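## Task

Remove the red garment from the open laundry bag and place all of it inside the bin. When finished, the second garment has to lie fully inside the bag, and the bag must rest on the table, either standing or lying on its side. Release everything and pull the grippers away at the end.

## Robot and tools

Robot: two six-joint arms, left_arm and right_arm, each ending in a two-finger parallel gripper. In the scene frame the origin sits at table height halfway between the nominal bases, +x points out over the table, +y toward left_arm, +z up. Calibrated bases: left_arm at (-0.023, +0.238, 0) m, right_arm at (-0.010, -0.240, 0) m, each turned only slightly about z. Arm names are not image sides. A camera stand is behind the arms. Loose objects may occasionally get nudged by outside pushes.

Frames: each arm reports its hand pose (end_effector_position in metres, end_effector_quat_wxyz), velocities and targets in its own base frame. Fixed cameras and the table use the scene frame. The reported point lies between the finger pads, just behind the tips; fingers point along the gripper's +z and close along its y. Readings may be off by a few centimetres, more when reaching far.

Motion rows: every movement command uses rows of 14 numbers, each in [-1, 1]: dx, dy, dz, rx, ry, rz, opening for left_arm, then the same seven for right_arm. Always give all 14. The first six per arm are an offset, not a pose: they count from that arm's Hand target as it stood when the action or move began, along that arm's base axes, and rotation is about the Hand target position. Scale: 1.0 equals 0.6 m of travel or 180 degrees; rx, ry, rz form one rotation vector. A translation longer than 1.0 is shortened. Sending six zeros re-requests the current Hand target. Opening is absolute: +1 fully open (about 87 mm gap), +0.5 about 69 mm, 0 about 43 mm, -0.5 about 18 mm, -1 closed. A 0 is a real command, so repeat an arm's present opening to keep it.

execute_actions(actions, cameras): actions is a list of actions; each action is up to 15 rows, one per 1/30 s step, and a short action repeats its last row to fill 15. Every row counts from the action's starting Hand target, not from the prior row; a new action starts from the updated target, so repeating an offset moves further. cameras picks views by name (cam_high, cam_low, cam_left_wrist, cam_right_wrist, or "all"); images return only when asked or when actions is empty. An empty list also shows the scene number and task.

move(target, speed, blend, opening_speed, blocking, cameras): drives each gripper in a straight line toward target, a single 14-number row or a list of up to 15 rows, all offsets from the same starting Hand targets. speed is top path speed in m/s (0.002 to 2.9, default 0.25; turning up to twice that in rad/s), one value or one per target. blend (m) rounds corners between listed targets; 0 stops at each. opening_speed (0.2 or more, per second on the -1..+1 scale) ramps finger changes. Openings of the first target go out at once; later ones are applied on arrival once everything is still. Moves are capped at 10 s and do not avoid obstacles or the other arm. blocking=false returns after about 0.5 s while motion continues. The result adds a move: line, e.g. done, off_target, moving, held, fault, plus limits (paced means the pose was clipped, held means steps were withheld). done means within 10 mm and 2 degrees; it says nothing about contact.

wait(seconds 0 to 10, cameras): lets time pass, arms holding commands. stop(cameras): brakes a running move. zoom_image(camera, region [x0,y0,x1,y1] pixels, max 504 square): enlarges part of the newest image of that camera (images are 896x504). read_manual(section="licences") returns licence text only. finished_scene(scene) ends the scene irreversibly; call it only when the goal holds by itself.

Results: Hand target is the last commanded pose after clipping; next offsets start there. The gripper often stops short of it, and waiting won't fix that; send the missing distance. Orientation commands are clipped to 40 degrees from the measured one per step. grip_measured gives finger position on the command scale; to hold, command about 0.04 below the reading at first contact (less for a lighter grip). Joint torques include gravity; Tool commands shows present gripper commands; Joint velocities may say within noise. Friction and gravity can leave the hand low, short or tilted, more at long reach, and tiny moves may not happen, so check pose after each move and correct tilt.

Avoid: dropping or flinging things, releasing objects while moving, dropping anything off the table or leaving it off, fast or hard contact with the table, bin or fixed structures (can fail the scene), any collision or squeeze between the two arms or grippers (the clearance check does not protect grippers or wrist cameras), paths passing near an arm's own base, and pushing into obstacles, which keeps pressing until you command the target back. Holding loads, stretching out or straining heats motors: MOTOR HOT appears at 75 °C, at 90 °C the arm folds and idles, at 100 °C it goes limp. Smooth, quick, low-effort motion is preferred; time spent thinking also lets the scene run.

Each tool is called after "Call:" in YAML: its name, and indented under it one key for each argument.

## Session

Call:
execute_actions:
  actions: []

Call:
zoom_image:
  camera: "cam_high"
  region: [380, 120, 640, 460]

Scene clock: 0.00 s.
left_arm: end_effector_position=(+0.3146, +0.0161, +0.2610) grip_measured=+0.980 end_effector_quat_wxyz=(+0.615, -0.246, +0.731, -0.167) | right_arm: end_effector_position=(+0.3509, +0.0152, +0.2490) grip_measured=+1.000 end_effector_quat_wxyz=(+0.495, +0.131, +0.859, +0.024)
Joint positions: left_arm=[0.195 0.767 0.708 -0.133 0.133 -0.564 0.99] | right_arm=[0.092 1.15 1.138 -0.529 0.168 0.299 1]
Joint velocities: within noise
Joint torques (N m): no reading
Motor temperatures (°C): left_arm=[21 26 33 34 18 20 21] | right_arm=[19 35 32 23 21 22 20]
Heat: left arm: 34 °C; right arm: 35 °C.
Hand target: left_arm +0.3153, +0.0162, +0.2673; +0.621, -0.244, +0.726, -0.168 | right_arm +0.3514, +0.0153, +0.2542; +0.501, +0.131, +0.855, +0.025
Tool commands: left_gripper/opening=+1.0 right_gripper/opening=+1.0

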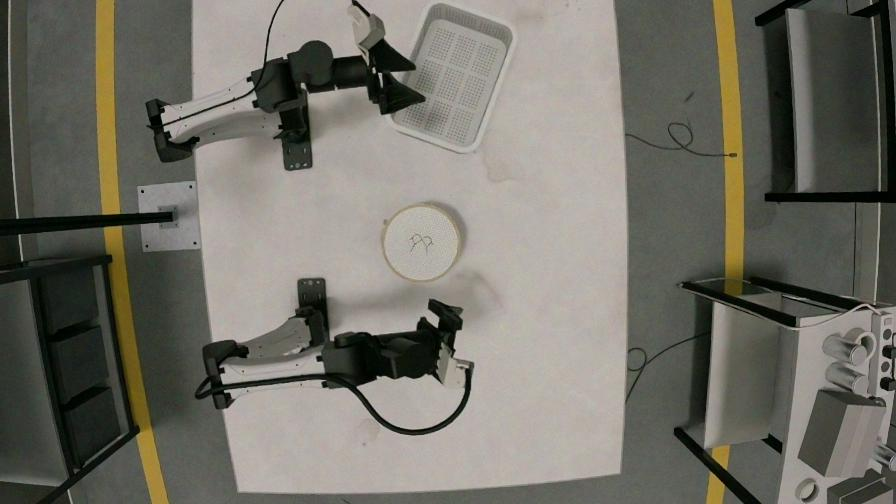

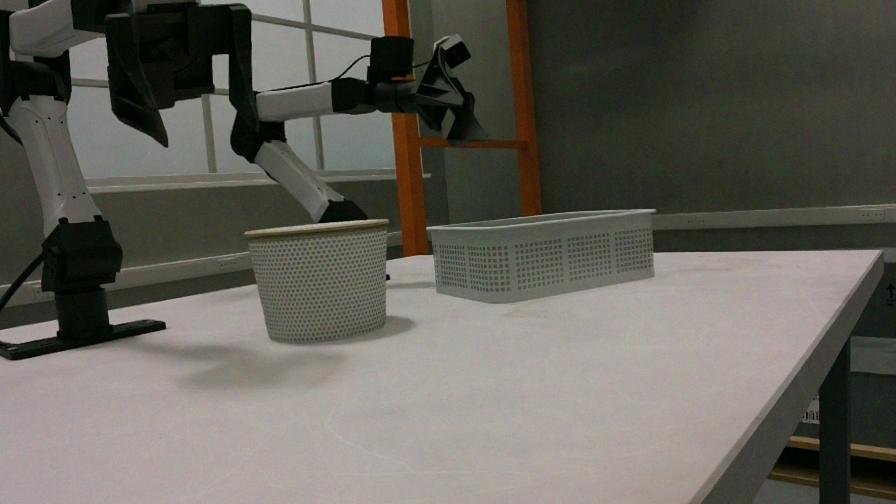

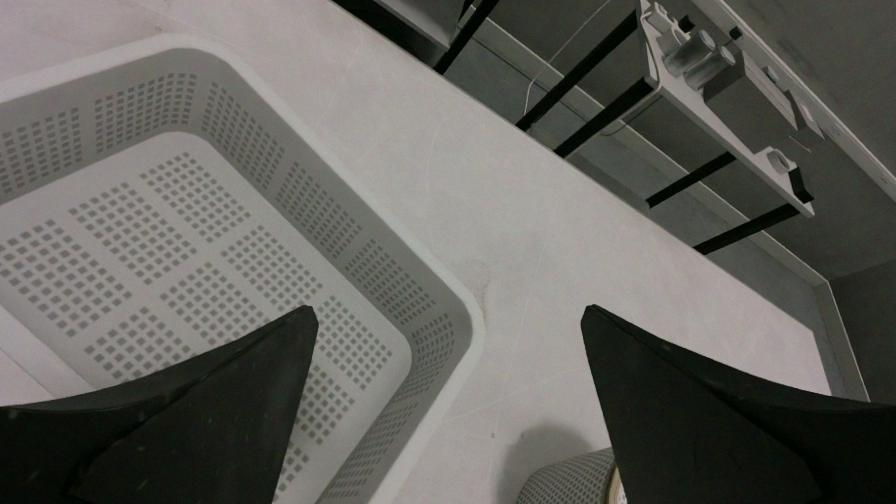

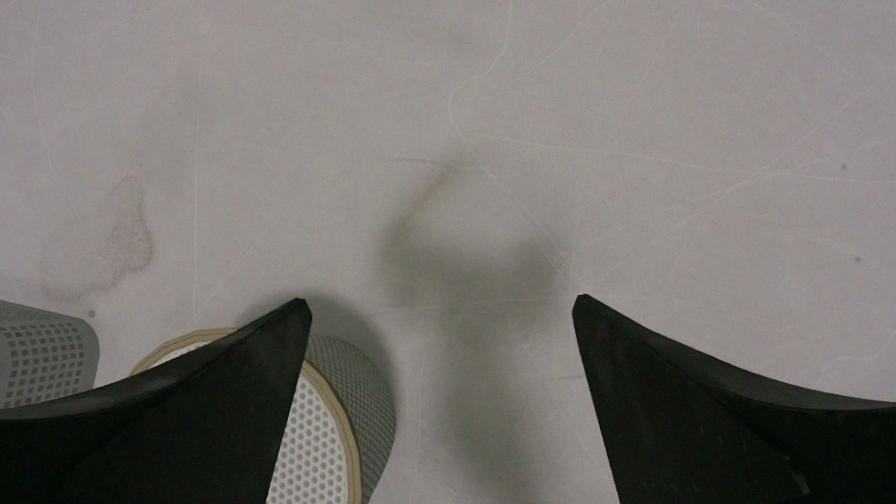

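Scaled by 1.482 from the camera's 896x504 image, which has a finer 1280x720 frame.

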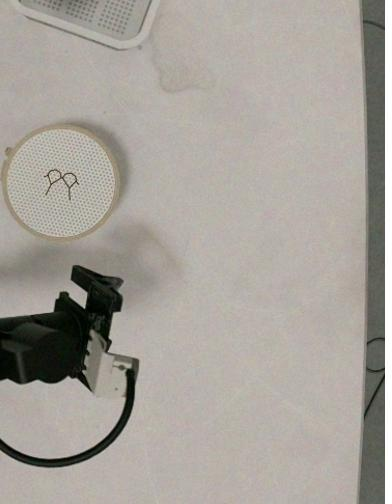

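Call:
move:
  target: [0,0,0,0,0,0,1,-0.07,0.05,-0.148,0.397,0.16,0.233,-0.3]
  speed: 0.4
  cameras: ["all"]

Call:
zoom_image:
  camera: "cam_right_wrist"
  region: [250, 50, 700, 400]

Call:
zoom_image:
  camera: "cam_low"
  region: [200, 180, 420, 300]

Scene clock: 51.07 s.
left_arm: end_effector_position=(+0.3146, +0.0161, +0.2610) grip_measured=+0.980 end_effector_quat_wxyz=(+0.615, -0.246, +0.731, -0.167) | right_arm: end_effector_position=(+0.3056, +0.0450, +0.1621) grip_measured=-0.300 end_effector_quat_wxyz=(+0.087, +0.108, +0.765, +0.629)
Joint positions: left_arm=[0.195 0.767 0.708 -0.133 0.133 -0.564 0.99] | right_arm=[-0.417 2.02 1.396 -1.554 -1.332 -0.619 0.35]
Joint torques (N m): left_arm=[0.03 -0.18 7.97 1.88 -0.02 0.04] | right_arm=[0.73 -8.35 6.64 -0.68 -0.41 -0.22]
Motor temperatures (°C): left_arm=[21 25 36 40 18 20 20] | right_arm=[19 36 37 29 21 22 20]
Heat: left arm: 40 °C; right arm: 37 °C.
Hand target: left_arm +0.3153, +0.0162, +0.2673; +0.621, -0.244, +0.726, -0.168 | right_arm +0.3094, +0.0453, +0.1654; +0.084, +0.099, +0.760, +0.637
Off the commanded pose: left_arm 0.006 m, 1 deg | right_arm 0.005 m, 2 deg.
joint sent to its limit (right arm) — joint 4 (wrist pitch), lower limit. The joint targets still meet the commanded pose.
move: done

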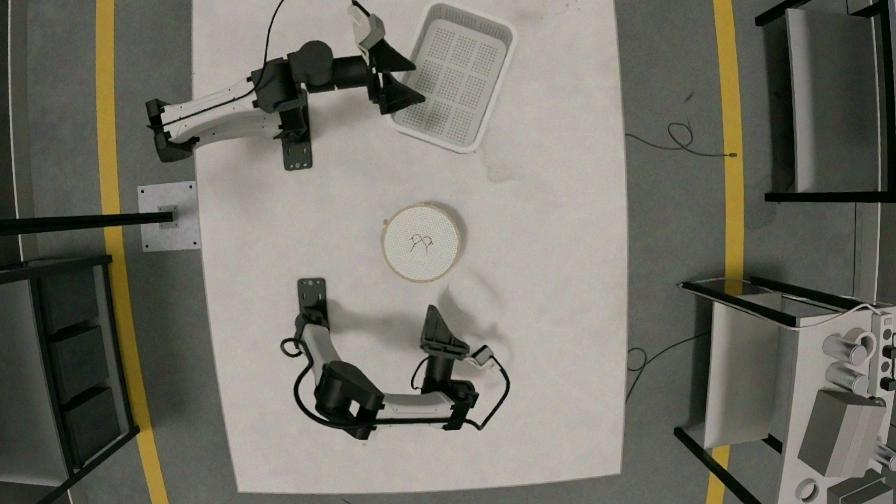

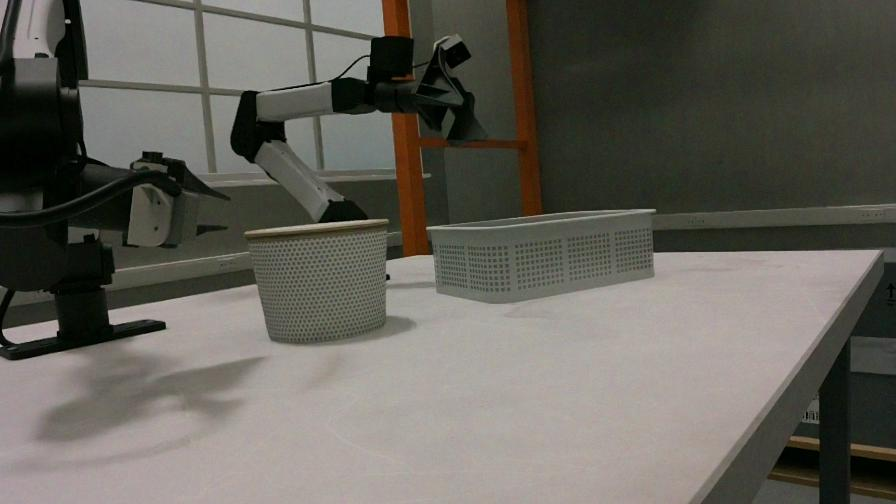

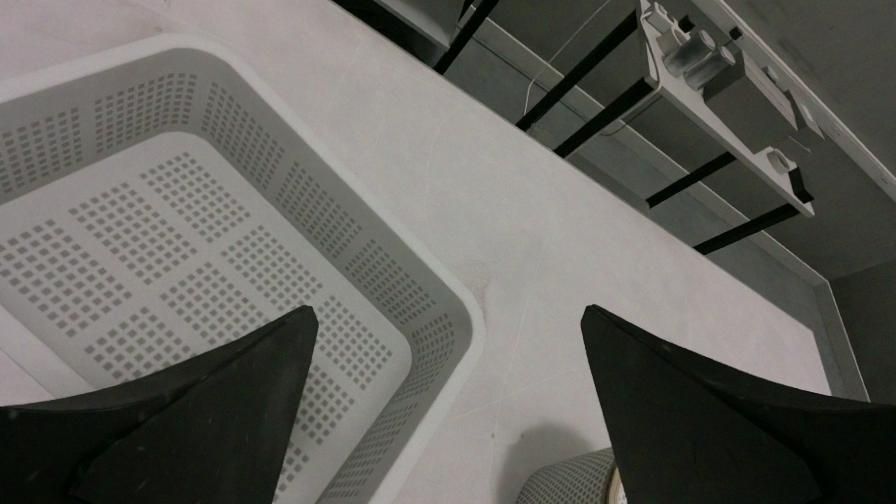

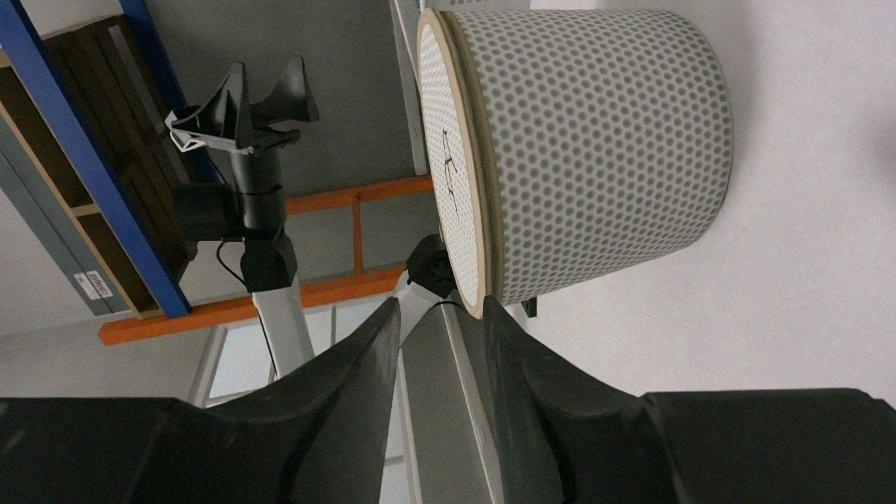

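Scaled by 1.120 from the camera's 896x504 image, which has a finer 1280x720 frame.

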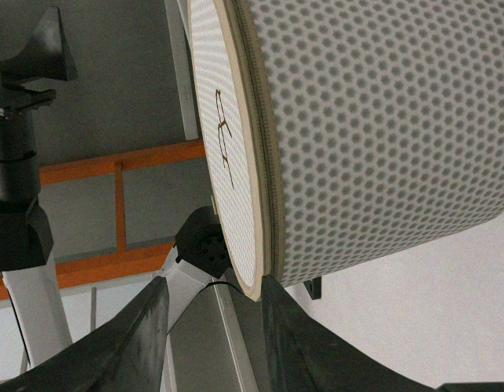

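Scaled by 2.291 from the camera's 896x504 image, which has a finer 1280x720 frame.

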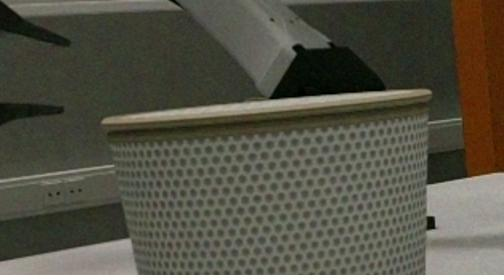

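Call:
zoom_image:
  camera: "cam_right_wrist"
  region: [400, 0, 560, 160]

Call:
zoom_image:
  camera: "cam_right_wrist"
  region: [420, 160, 560, 320]

Call:
zoom_image:
  camera: "cam_high"
  region: [370, 190, 480, 300]

Call:
zoom_image:
  camera: "cam_low"
  region: [230, 200, 400, 270]

Scaled by 3.150 from the camera's 896x504 image, which has a finer 1280x720 frame.

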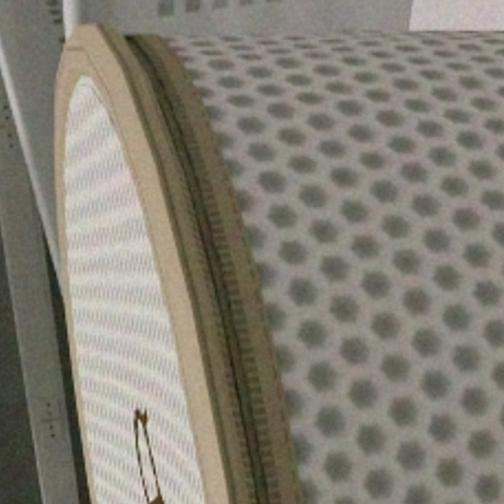

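Scaled by 3.150 from the camera's 896x504 image, which has a finer 1280x720 frame.

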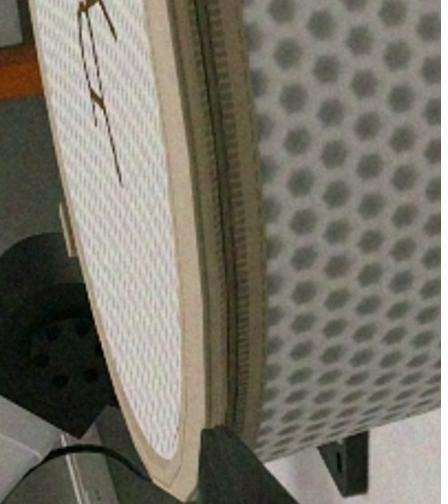

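Scaled by 4.582 from the camera's 896x504 image, which has a finer 1280x720 frame.

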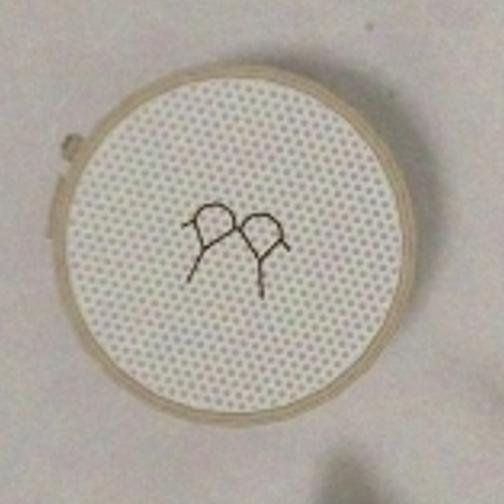

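Scaled by 2.965 from the camera's 896x504 image, which has a finer 1280x720 frame.

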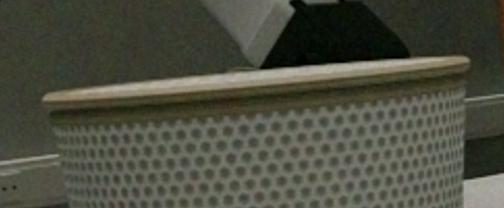

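Call:
move:
  target: [0,0,0,0,0,0,1,0.035,0.118,-0.017,0,0,0,-0.3]
  speed: 0.12
  cameras: ["cam_low","cam_right_wrist","cam_high"]

Call:
zoom_image:
  camera: "cam_right_wrist"
  region: [350, 150, 600, 400]

Call:
zoom_image:
  camera: "cam_low"
  region: [180, 180, 420, 300]

Scene clock: 76.70 s.
left_arm: end_effector_position=(+0.3146, +0.0161, +0.2610) grip_measured=+0.980 end_effector_quat_wxyz=(+0.615, -0.246, +0.731, -0.167) | right_arm: end_effector_position=(+0.3308, +0.1174, +0.1519) grip_measured=-0.300 end_effector_quat_wxyz=(+0.069, +0.099, +0.756, +0.644)
Joint positions: left_arm=[0.195 0.767 0.708 -0.133 0.133 -0.564 0.99] | right_arm=[-0.182 1.838 1.107 -0.514 -1.399 0.355 0.35]
Joint torques (N m): left_arm=[-0.01 -0.18 7.94 1.89 -0.01 0.04] | right_arm=[-0.03 -11.33 4.75 0.88 -0.24 0.01]
Heat: left arm: 40 °C; right arm: 40 °C.
Hand target: left_arm +0.3153, +0.0162, +0.2673; +0.621, -0.244, +0.726, -0.168 | right_arm +0.3304, +0.1161, +0.1553; +0.084, +0.099, +0.760, +0.637
Off the commanded pose: left_arm 0.006 m, 1 deg | right_arm 0.004 m, 2 deg.
move: done
Images, in order (width x height): cam_high 896x504, cam_low 896x504, cam_right_wrist 896x504.

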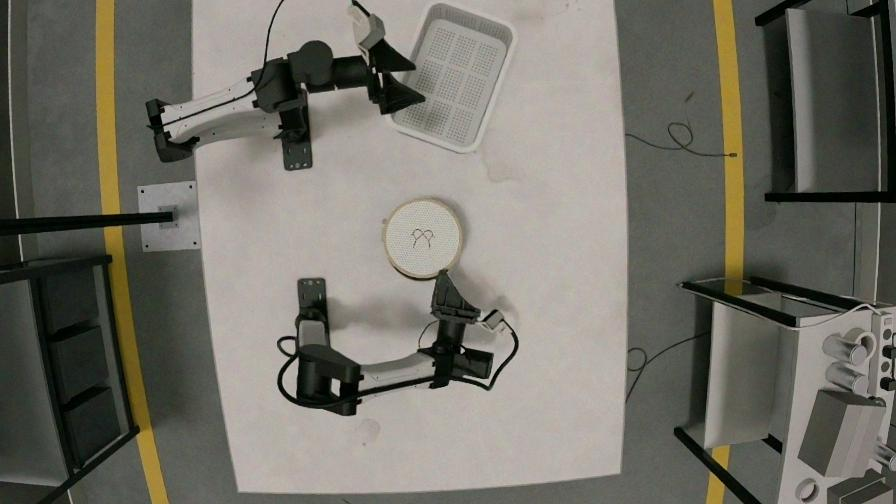

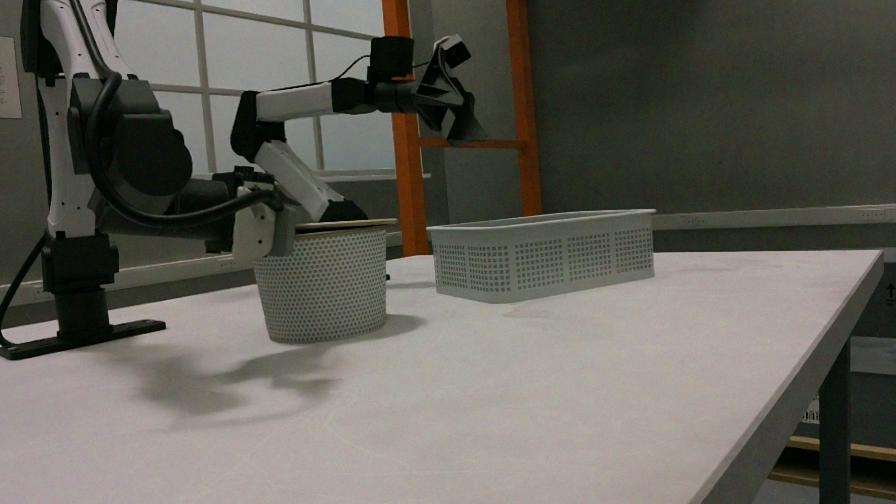

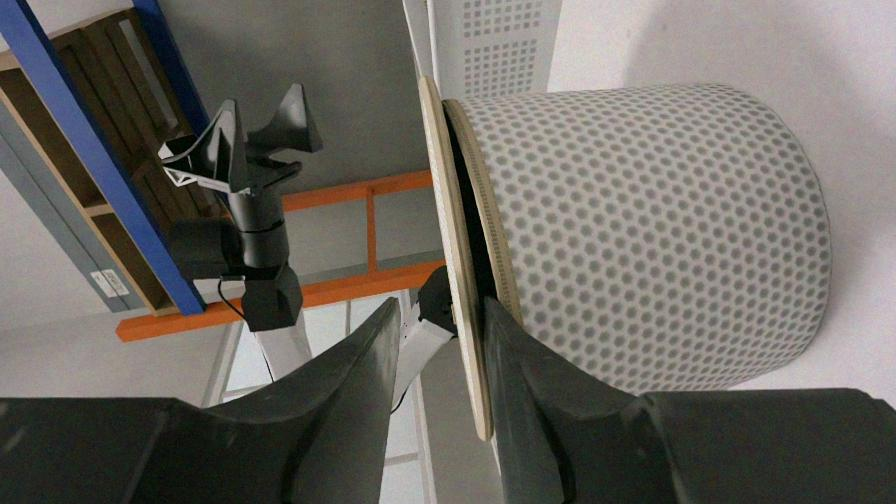

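Scaled by 2.016 from the camera's 896x504 image, which has a finer 1280x720 frame.

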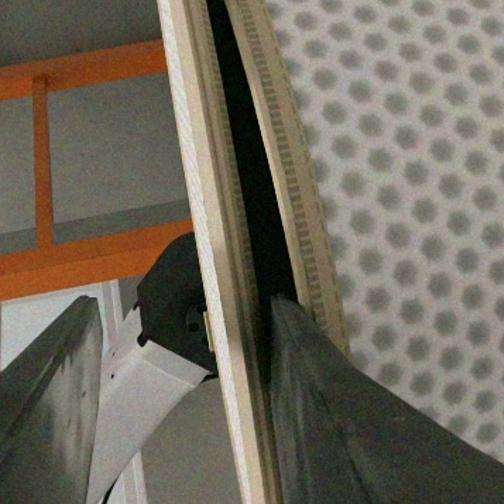

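Scaled by 2.100 from the camera's 896x504 image, which has a finer 1280x720 frame.

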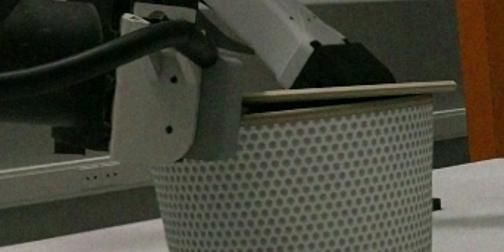

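Call:
move:
  target:
    - [0,0,0,0,0,0,1,0,0,0,0,0,0,-1]
    - [0,0,0,0,0,0,1,0.095,-0.03,0.03,0,0,0,-1]
    - [0,0,0,0,0,0,1,0.0275,-0.008,0.145,-0.055,-0.198,0.04,-1]
    - [0,0,0,0,0,0,1,-0.1125,0.035,0.215,-0.113,-0.407,0.082,-1]
  speed: 0.13
  blend: [0,0.01,0.02,0]
  opening_speed: 1.5
  cameras: ["all"]

Call:
zoom_image:
  camera: "cam_high"
  region: [350, 150, 530, 320]

Scene clock: 96.17 s.
left_arm: end_effector_position=(+0.3146, +0.0161, +0.2610) grip_measured=+0.980 end_effector_quat_wxyz=(+0.615, -0.246, +0.731, -0.167) | right_arm: end_effector_position=(+0.2657, +0.1369, +0.2870) grip_measured=-0.840 end_effector_quat_wxyz=(+0.457, -0.400, +0.656, +0.448)
Joint positions: left_arm=[0.195 0.767 0.708 -0.133 0.133 -0.564 0.99] | right_arm=[-0.109 1.28 1.244 -0.89 -1.343 -0.686 0.08]
Joint torques (N m): left_arm=[0.01 -0.18 7.98 1.88 -0.02 0.03] | right_arm=[0.68 -5.33 5.86 0.82 -0.16 -0.15]
Motor temperatures (°C): left_arm=[21 25 36 41 18 20 20] | right_arm=[19 42 36 25 21 22 20]
Heat: left arm: 41 °C; right arm: 42 °C.
Hand target: left_arm +0.3153, +0.0162, +0.2673; +0.621, -0.244, +0.726, -0.168 | right_arm +0.2629, +0.1371, +0.2842; +0.455, -0.404, +0.659, +0.441
Off the commanded pose: left_arm 0.006 m, 1 deg | right_arm 0.004 m, 1 deg.
move: done

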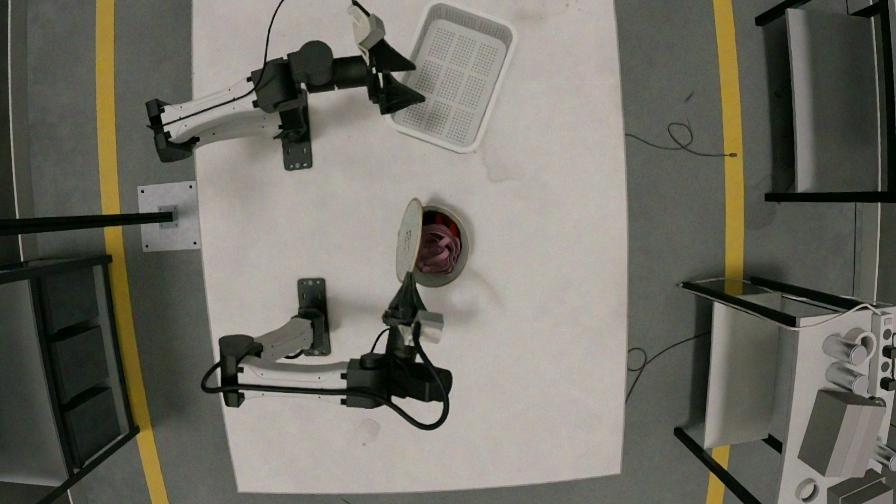

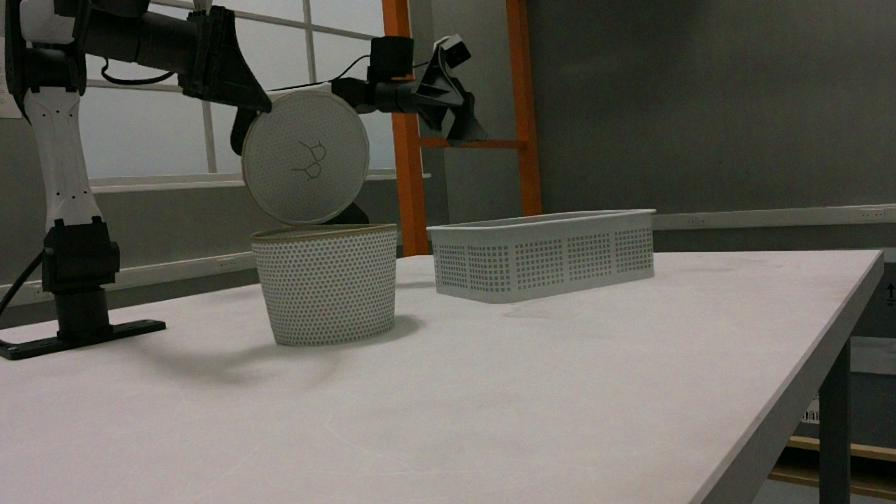

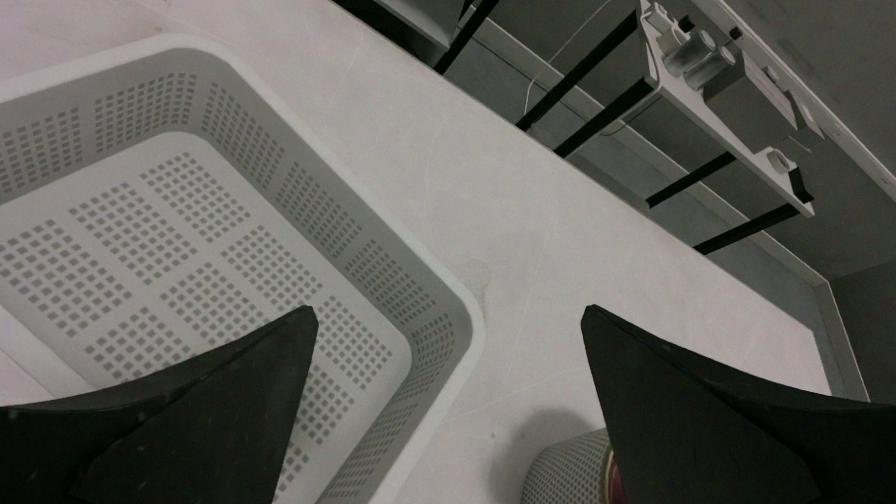

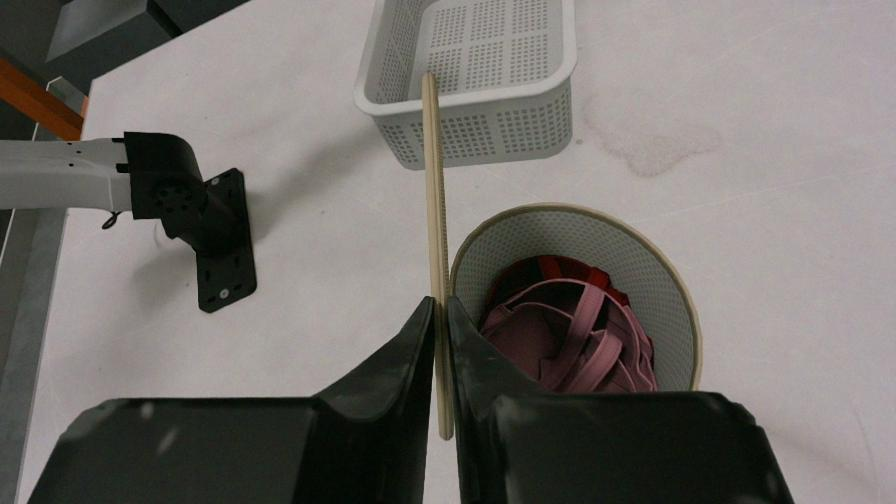

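Scaled by 2.800 from the camera's 896x504 image, which has a finer 1280x720 frame.

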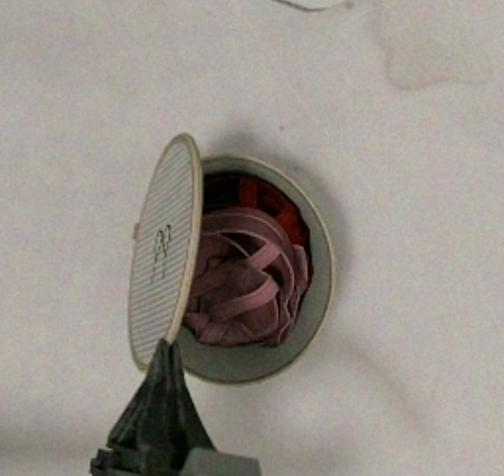

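Call:
move:
  target:
    - [0,0,0,0,0,0,0,-0.097,0.03,0.01,-0.036,-0.131,0.026,-1]
    - [0.075,-0.29,0.03,-0.041,0.379,-0.182,0,-0.097,0.03,0.01,-0.036,-0.131,0.026,-1]
    - [0.055,-0.387,-0.15,-0.041,0.379,-0.182,0,-0.097,0.03,0.01,-0.036,-0.131,0.026,-1]
  speed: 0.2
  cameras: ["all"]

Call:
zoom_image:
  camera: "cam_left_wrist"
  region: [250, 0, 700, 400]

Scene clock: 136.83 s.
left_arm: end_effector_position=(+0.3444, -0.2150, +0.1781) grip_measured=+0.000 end_effector_quat_wxyz=(+0.022, -0.124, +0.971, -0.206) | right_arm: end_effector_position=(+0.2022, +0.1554, +0.2919) grip_measured=-0.840 end_effector_quat_wxyz=(+0.534, -0.531, +0.563, +0.341)
Joint positions: left_arm=[-0.352 1.996 1.98 -1.315 0.344 -0.647 0.5] | right_arm=[-0.012 0.933 1.055 -0.835 -1.266 -0.878 0.08]
Joint torques (N m): left_arm=[-0.1 -8.47 5.97 0.95 0.04 -0.11] | right_arm=[0.7 -1.66 5.63 1.32 -0.11 -0.1]
Heat: left arm: 40 °C; right arm: 38 °C.
Hand target: left_arm +0.3484, -0.2159, +0.1774; +0.029, -0.129, +0.970, -0.205 | right_arm +0.2047, +0.1551, +0.2903; +0.539, -0.537, +0.559, +0.330
Off the commanded pose: left_arm 0.004 m, 1 deg | right_arm 0.003 m, 2 deg.
move: done

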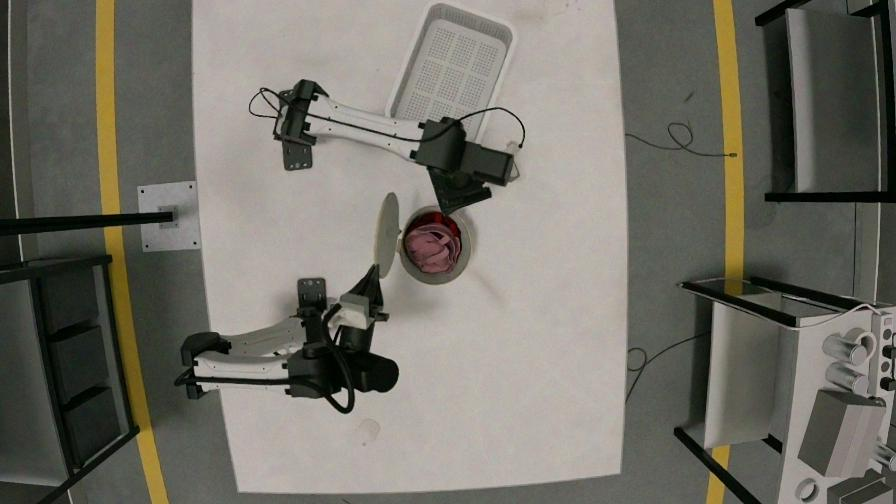

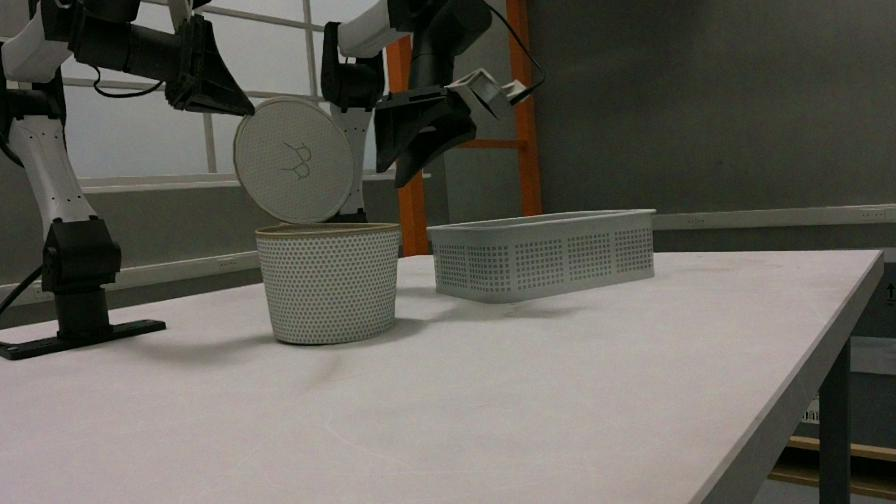

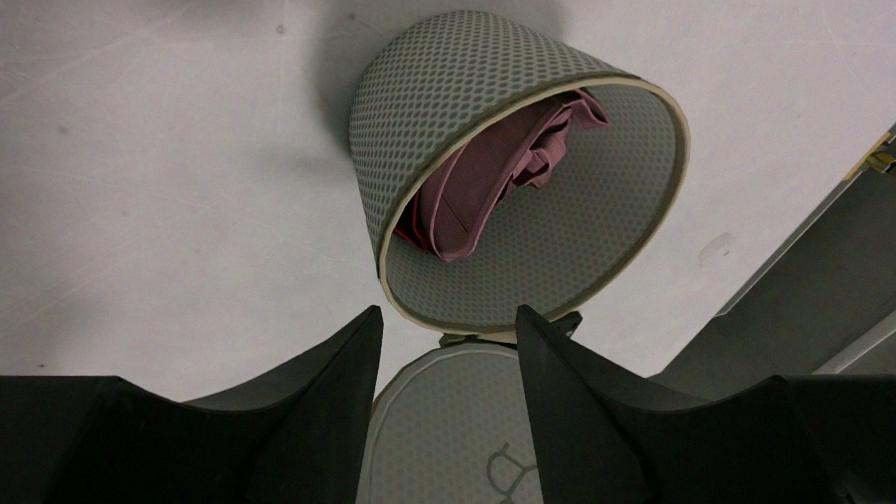

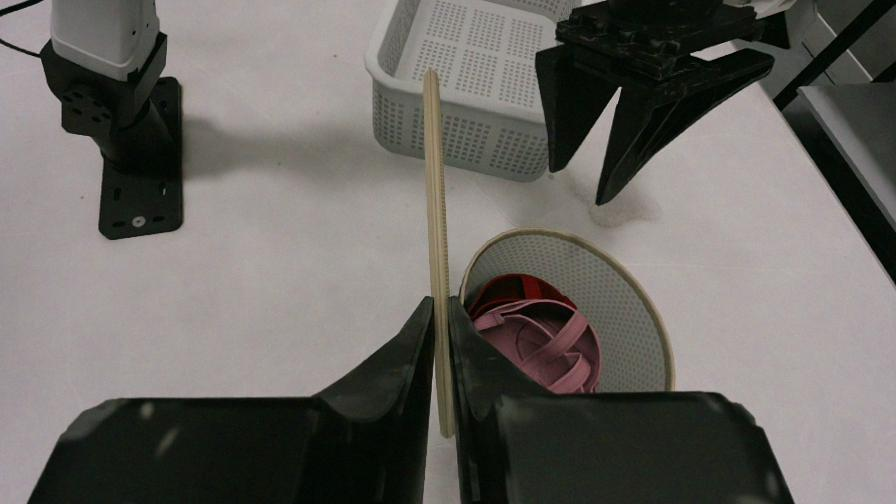

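Scaled by 1.120 from the camera's 896x504 image, which has a finer 1280x720 frame.

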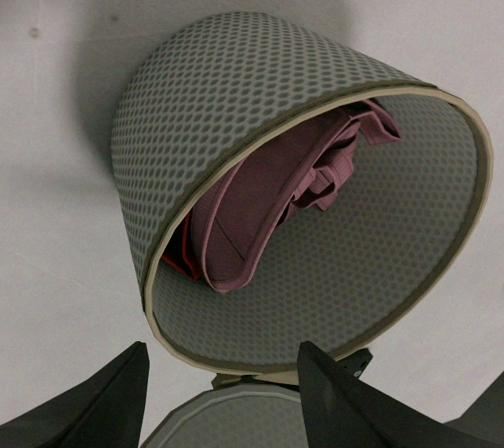

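Call:
zoom_image:
  camera: "cam_right_wrist"
  region: [440, 220, 680, 400]

Call:
zoom_image:
  camera: "cam_high"
  region: [370, 180, 490, 300]

Scaled by 2.100 from the camera's 896x504 image, which has a finer 1280x720 frame.

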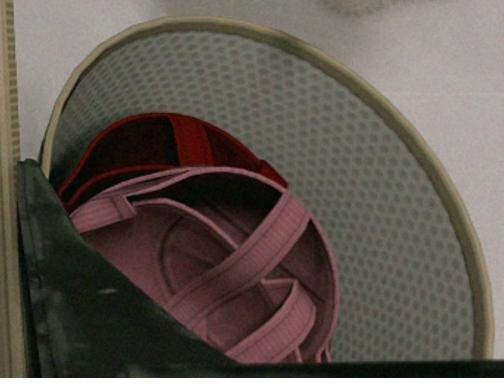

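Scaled by 4.200 from the camera's 896x504 image, which has a finer 1280x720 frame.

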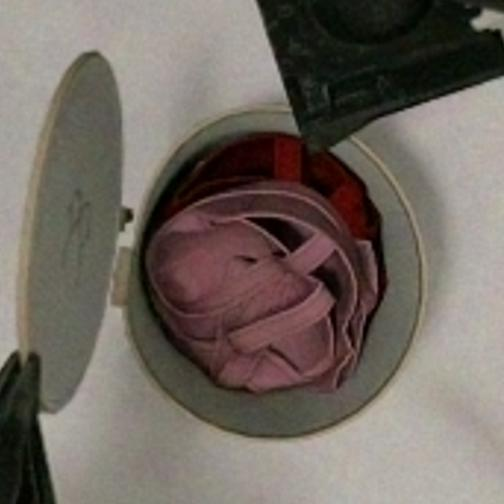

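Call:
move:
  target:
    - [-0.008,-0.048,-0.04,0.118,0.028,0,-0.35,0,0,0,0,0,0,-1]
    - [-0.008,-0.048,-0.11,0.118,0.028,0,-0.35,0,0,0,0,0,0,-1]
  speed: 0.15
  cameras: ["cam_high","cam_left_wrist","cam_right_wrist"]

Call:
zoom_image:
  camera: "cam_right_wrist"
  region: [440, 100, 740, 400]

Scene clock: 166.57 s.
left_arm: end_effector_position=(+0.3402, -0.2423, +0.1115) grip_measured=-0.350 end_effector_quat_wxyz=(+0.000, -0.127, +0.992, -0.016) | right_arm: end_effector_position=(+0.2022, +0.1554, +0.2920) grip_measured=-0.840 end_effector_quat_wxyz=(+0.534, -0.531, +0.563, +0.341)
Joint positions: left_arm=[-0.537 2.285 2.235 -1.501 0.025 -0.792 0.325] | right_arm=[-0.012 0.933 1.055 -0.835 -1.266 -0.878 0.08]
Joint torques (N m): left_arm=[-0.35 -10.37 5.82 0.55 -0.17 -0.11] | right_arm=[0.7 -1.66 5.61 1.32 -0.11 -0.11]
Motor temperatures (°C): left_arm=[21 33 36 36 18 20 20] | right_arm=[19 34 36 26 21 22 21]
Heat: left arm: 36 °C; right arm: 36 °C.
Hand target: left_arm +0.3436, -0.2448, +0.1114; +0.010, -0.131, +0.991, -0.017 | right_arm +0.2047, +0.1551, +0.2903; +0.539, -0.537, +0.559, +0.330
Off the commanded pose: left_arm 0.004 m, 1 deg | right_arm 0.003 m, 2 deg.
move: done
Images, in order (width x height): cam_high 896x504, cam_left_wrist 896x504, cam_right_wrist 896x504.

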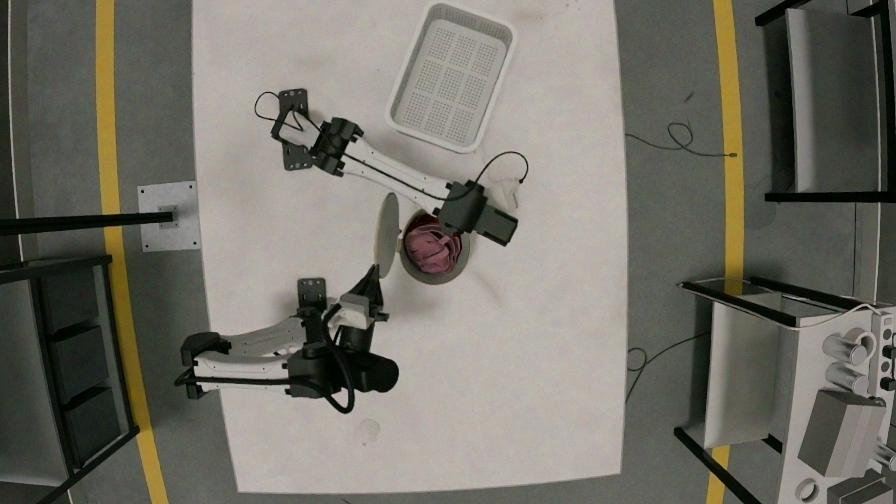

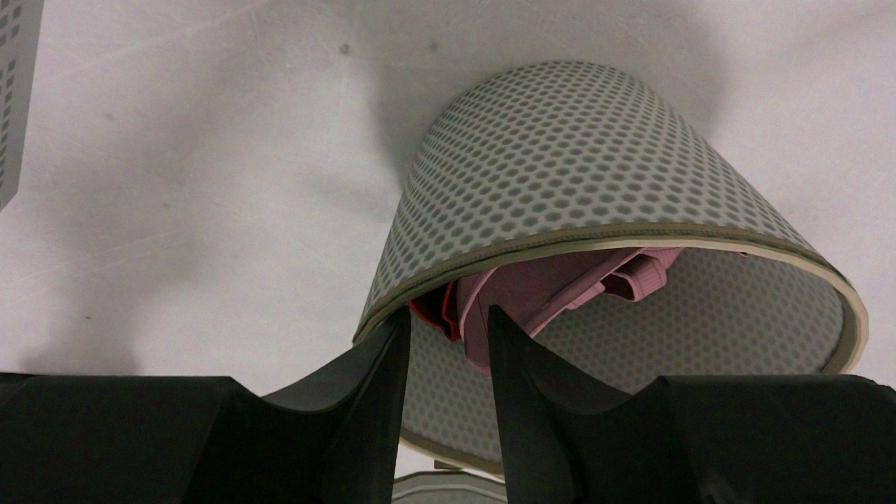

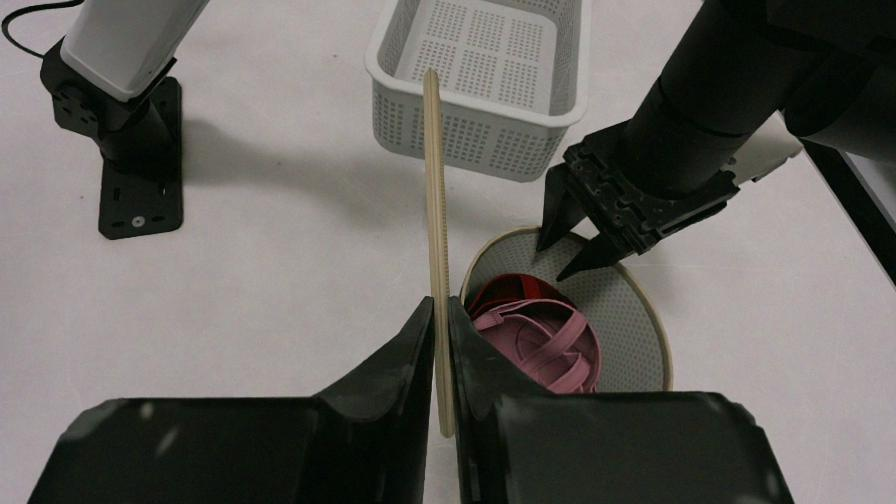

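Scaled by 1.680 from the camera's 896x504 image, which has a finer 1280x720 frame.

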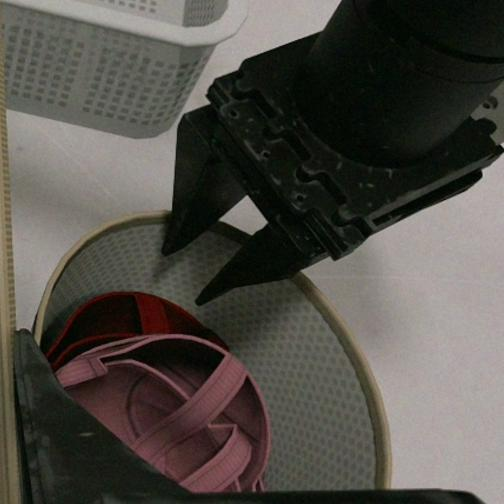

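Call:
move:
  target:
    - [-0.025,0.007,-0.072,0,0,0,-0.35,0,0,0,0,0,0,-1]
    - [-0.025,0.007,-0.072,0,0,0,-1,0,0,0,0,0,0,-1]
    - [-0.025,0.007,0.05,0,0,0,-1,0,0,0,0,0,0,-1]
  speed: 0.1
  opening_speed: 1
  cameras: ["cam_high","cam_left_wrist","cam_right_wrist"]

Call:
zoom_image:
  camera: "cam_right_wrist"
  region: [440, 100, 740, 400]

Scene clock: 179.60 s.
left_arm: end_effector_position=(+0.3284, -0.2392, +0.1391) grip_measured=-0.928 end_effector_quat_wxyz=(+0.008, -0.126, +0.992, -0.019) | right_arm: end_effector_position=(+0.2040, +0.1550, +0.2927) grip_measured=-0.840 end_effector_quat_wxyz=(+0.537, -0.533, +0.561, +0.337)
Joint positions: left_arm=[-0.547 2.228 2.254 -1.559 0.02 -0.801 0.036] | right_arm=[-0.012 0.933 1.055 -0.824 -1.262 -0.878 0.08]
Joint torques (N m): left_arm=[-0.35 -9.26 7.68 0.3 -0.11 -0.12] | right_arm=[0.73 -1.74 5.53 1.24 -0.14 -0.09]
Heat: left arm: 35 °C; right arm: 36 °C.
Hand target: left_arm +0.3286, -0.2405, +0.1414; +0.010, -0.131, +0.991, -0.017 | right_arm +0.2047, +0.1551, +0.2903; +0.539, -0.537, +0.559, +0.330
Off the commanded pose: left_arm 0.003 m, 1 deg | right_arm 0.003 m, 1 deg.
move: done; target 2's new opening was sent with left_arm's hand 0.010 m and 3 deg from that target
Images, in order (width x height): cam_high 896x504, cam_left_wrist 896x504, cam_right_wrist 896x504.

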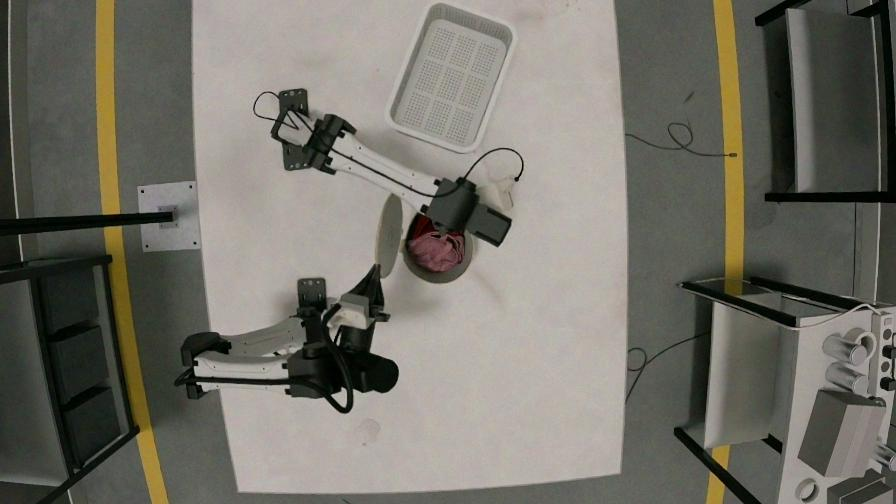

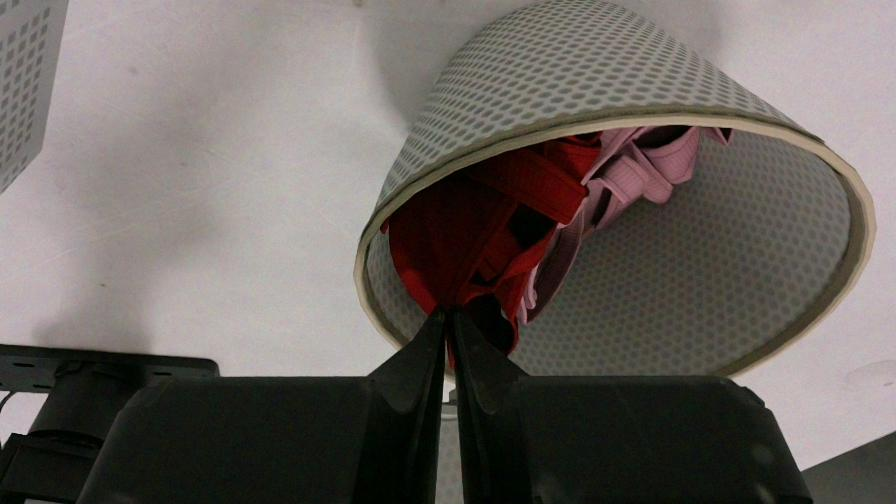

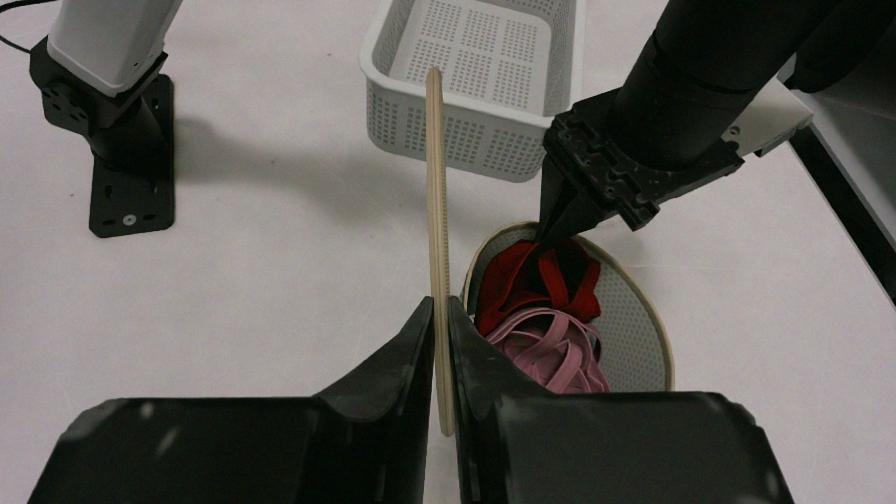

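Scaled by 1.680 from the camera's 896x504 image, which has a finer 1280x720 frame.

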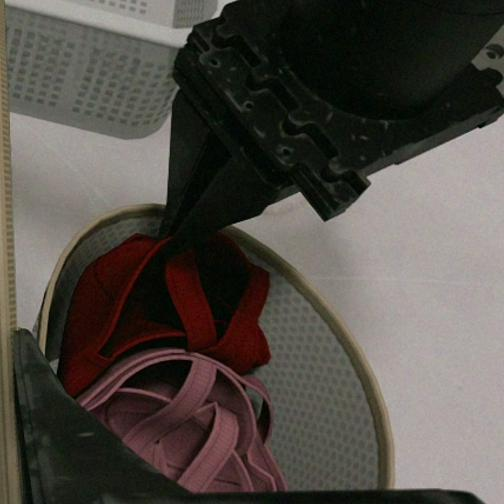

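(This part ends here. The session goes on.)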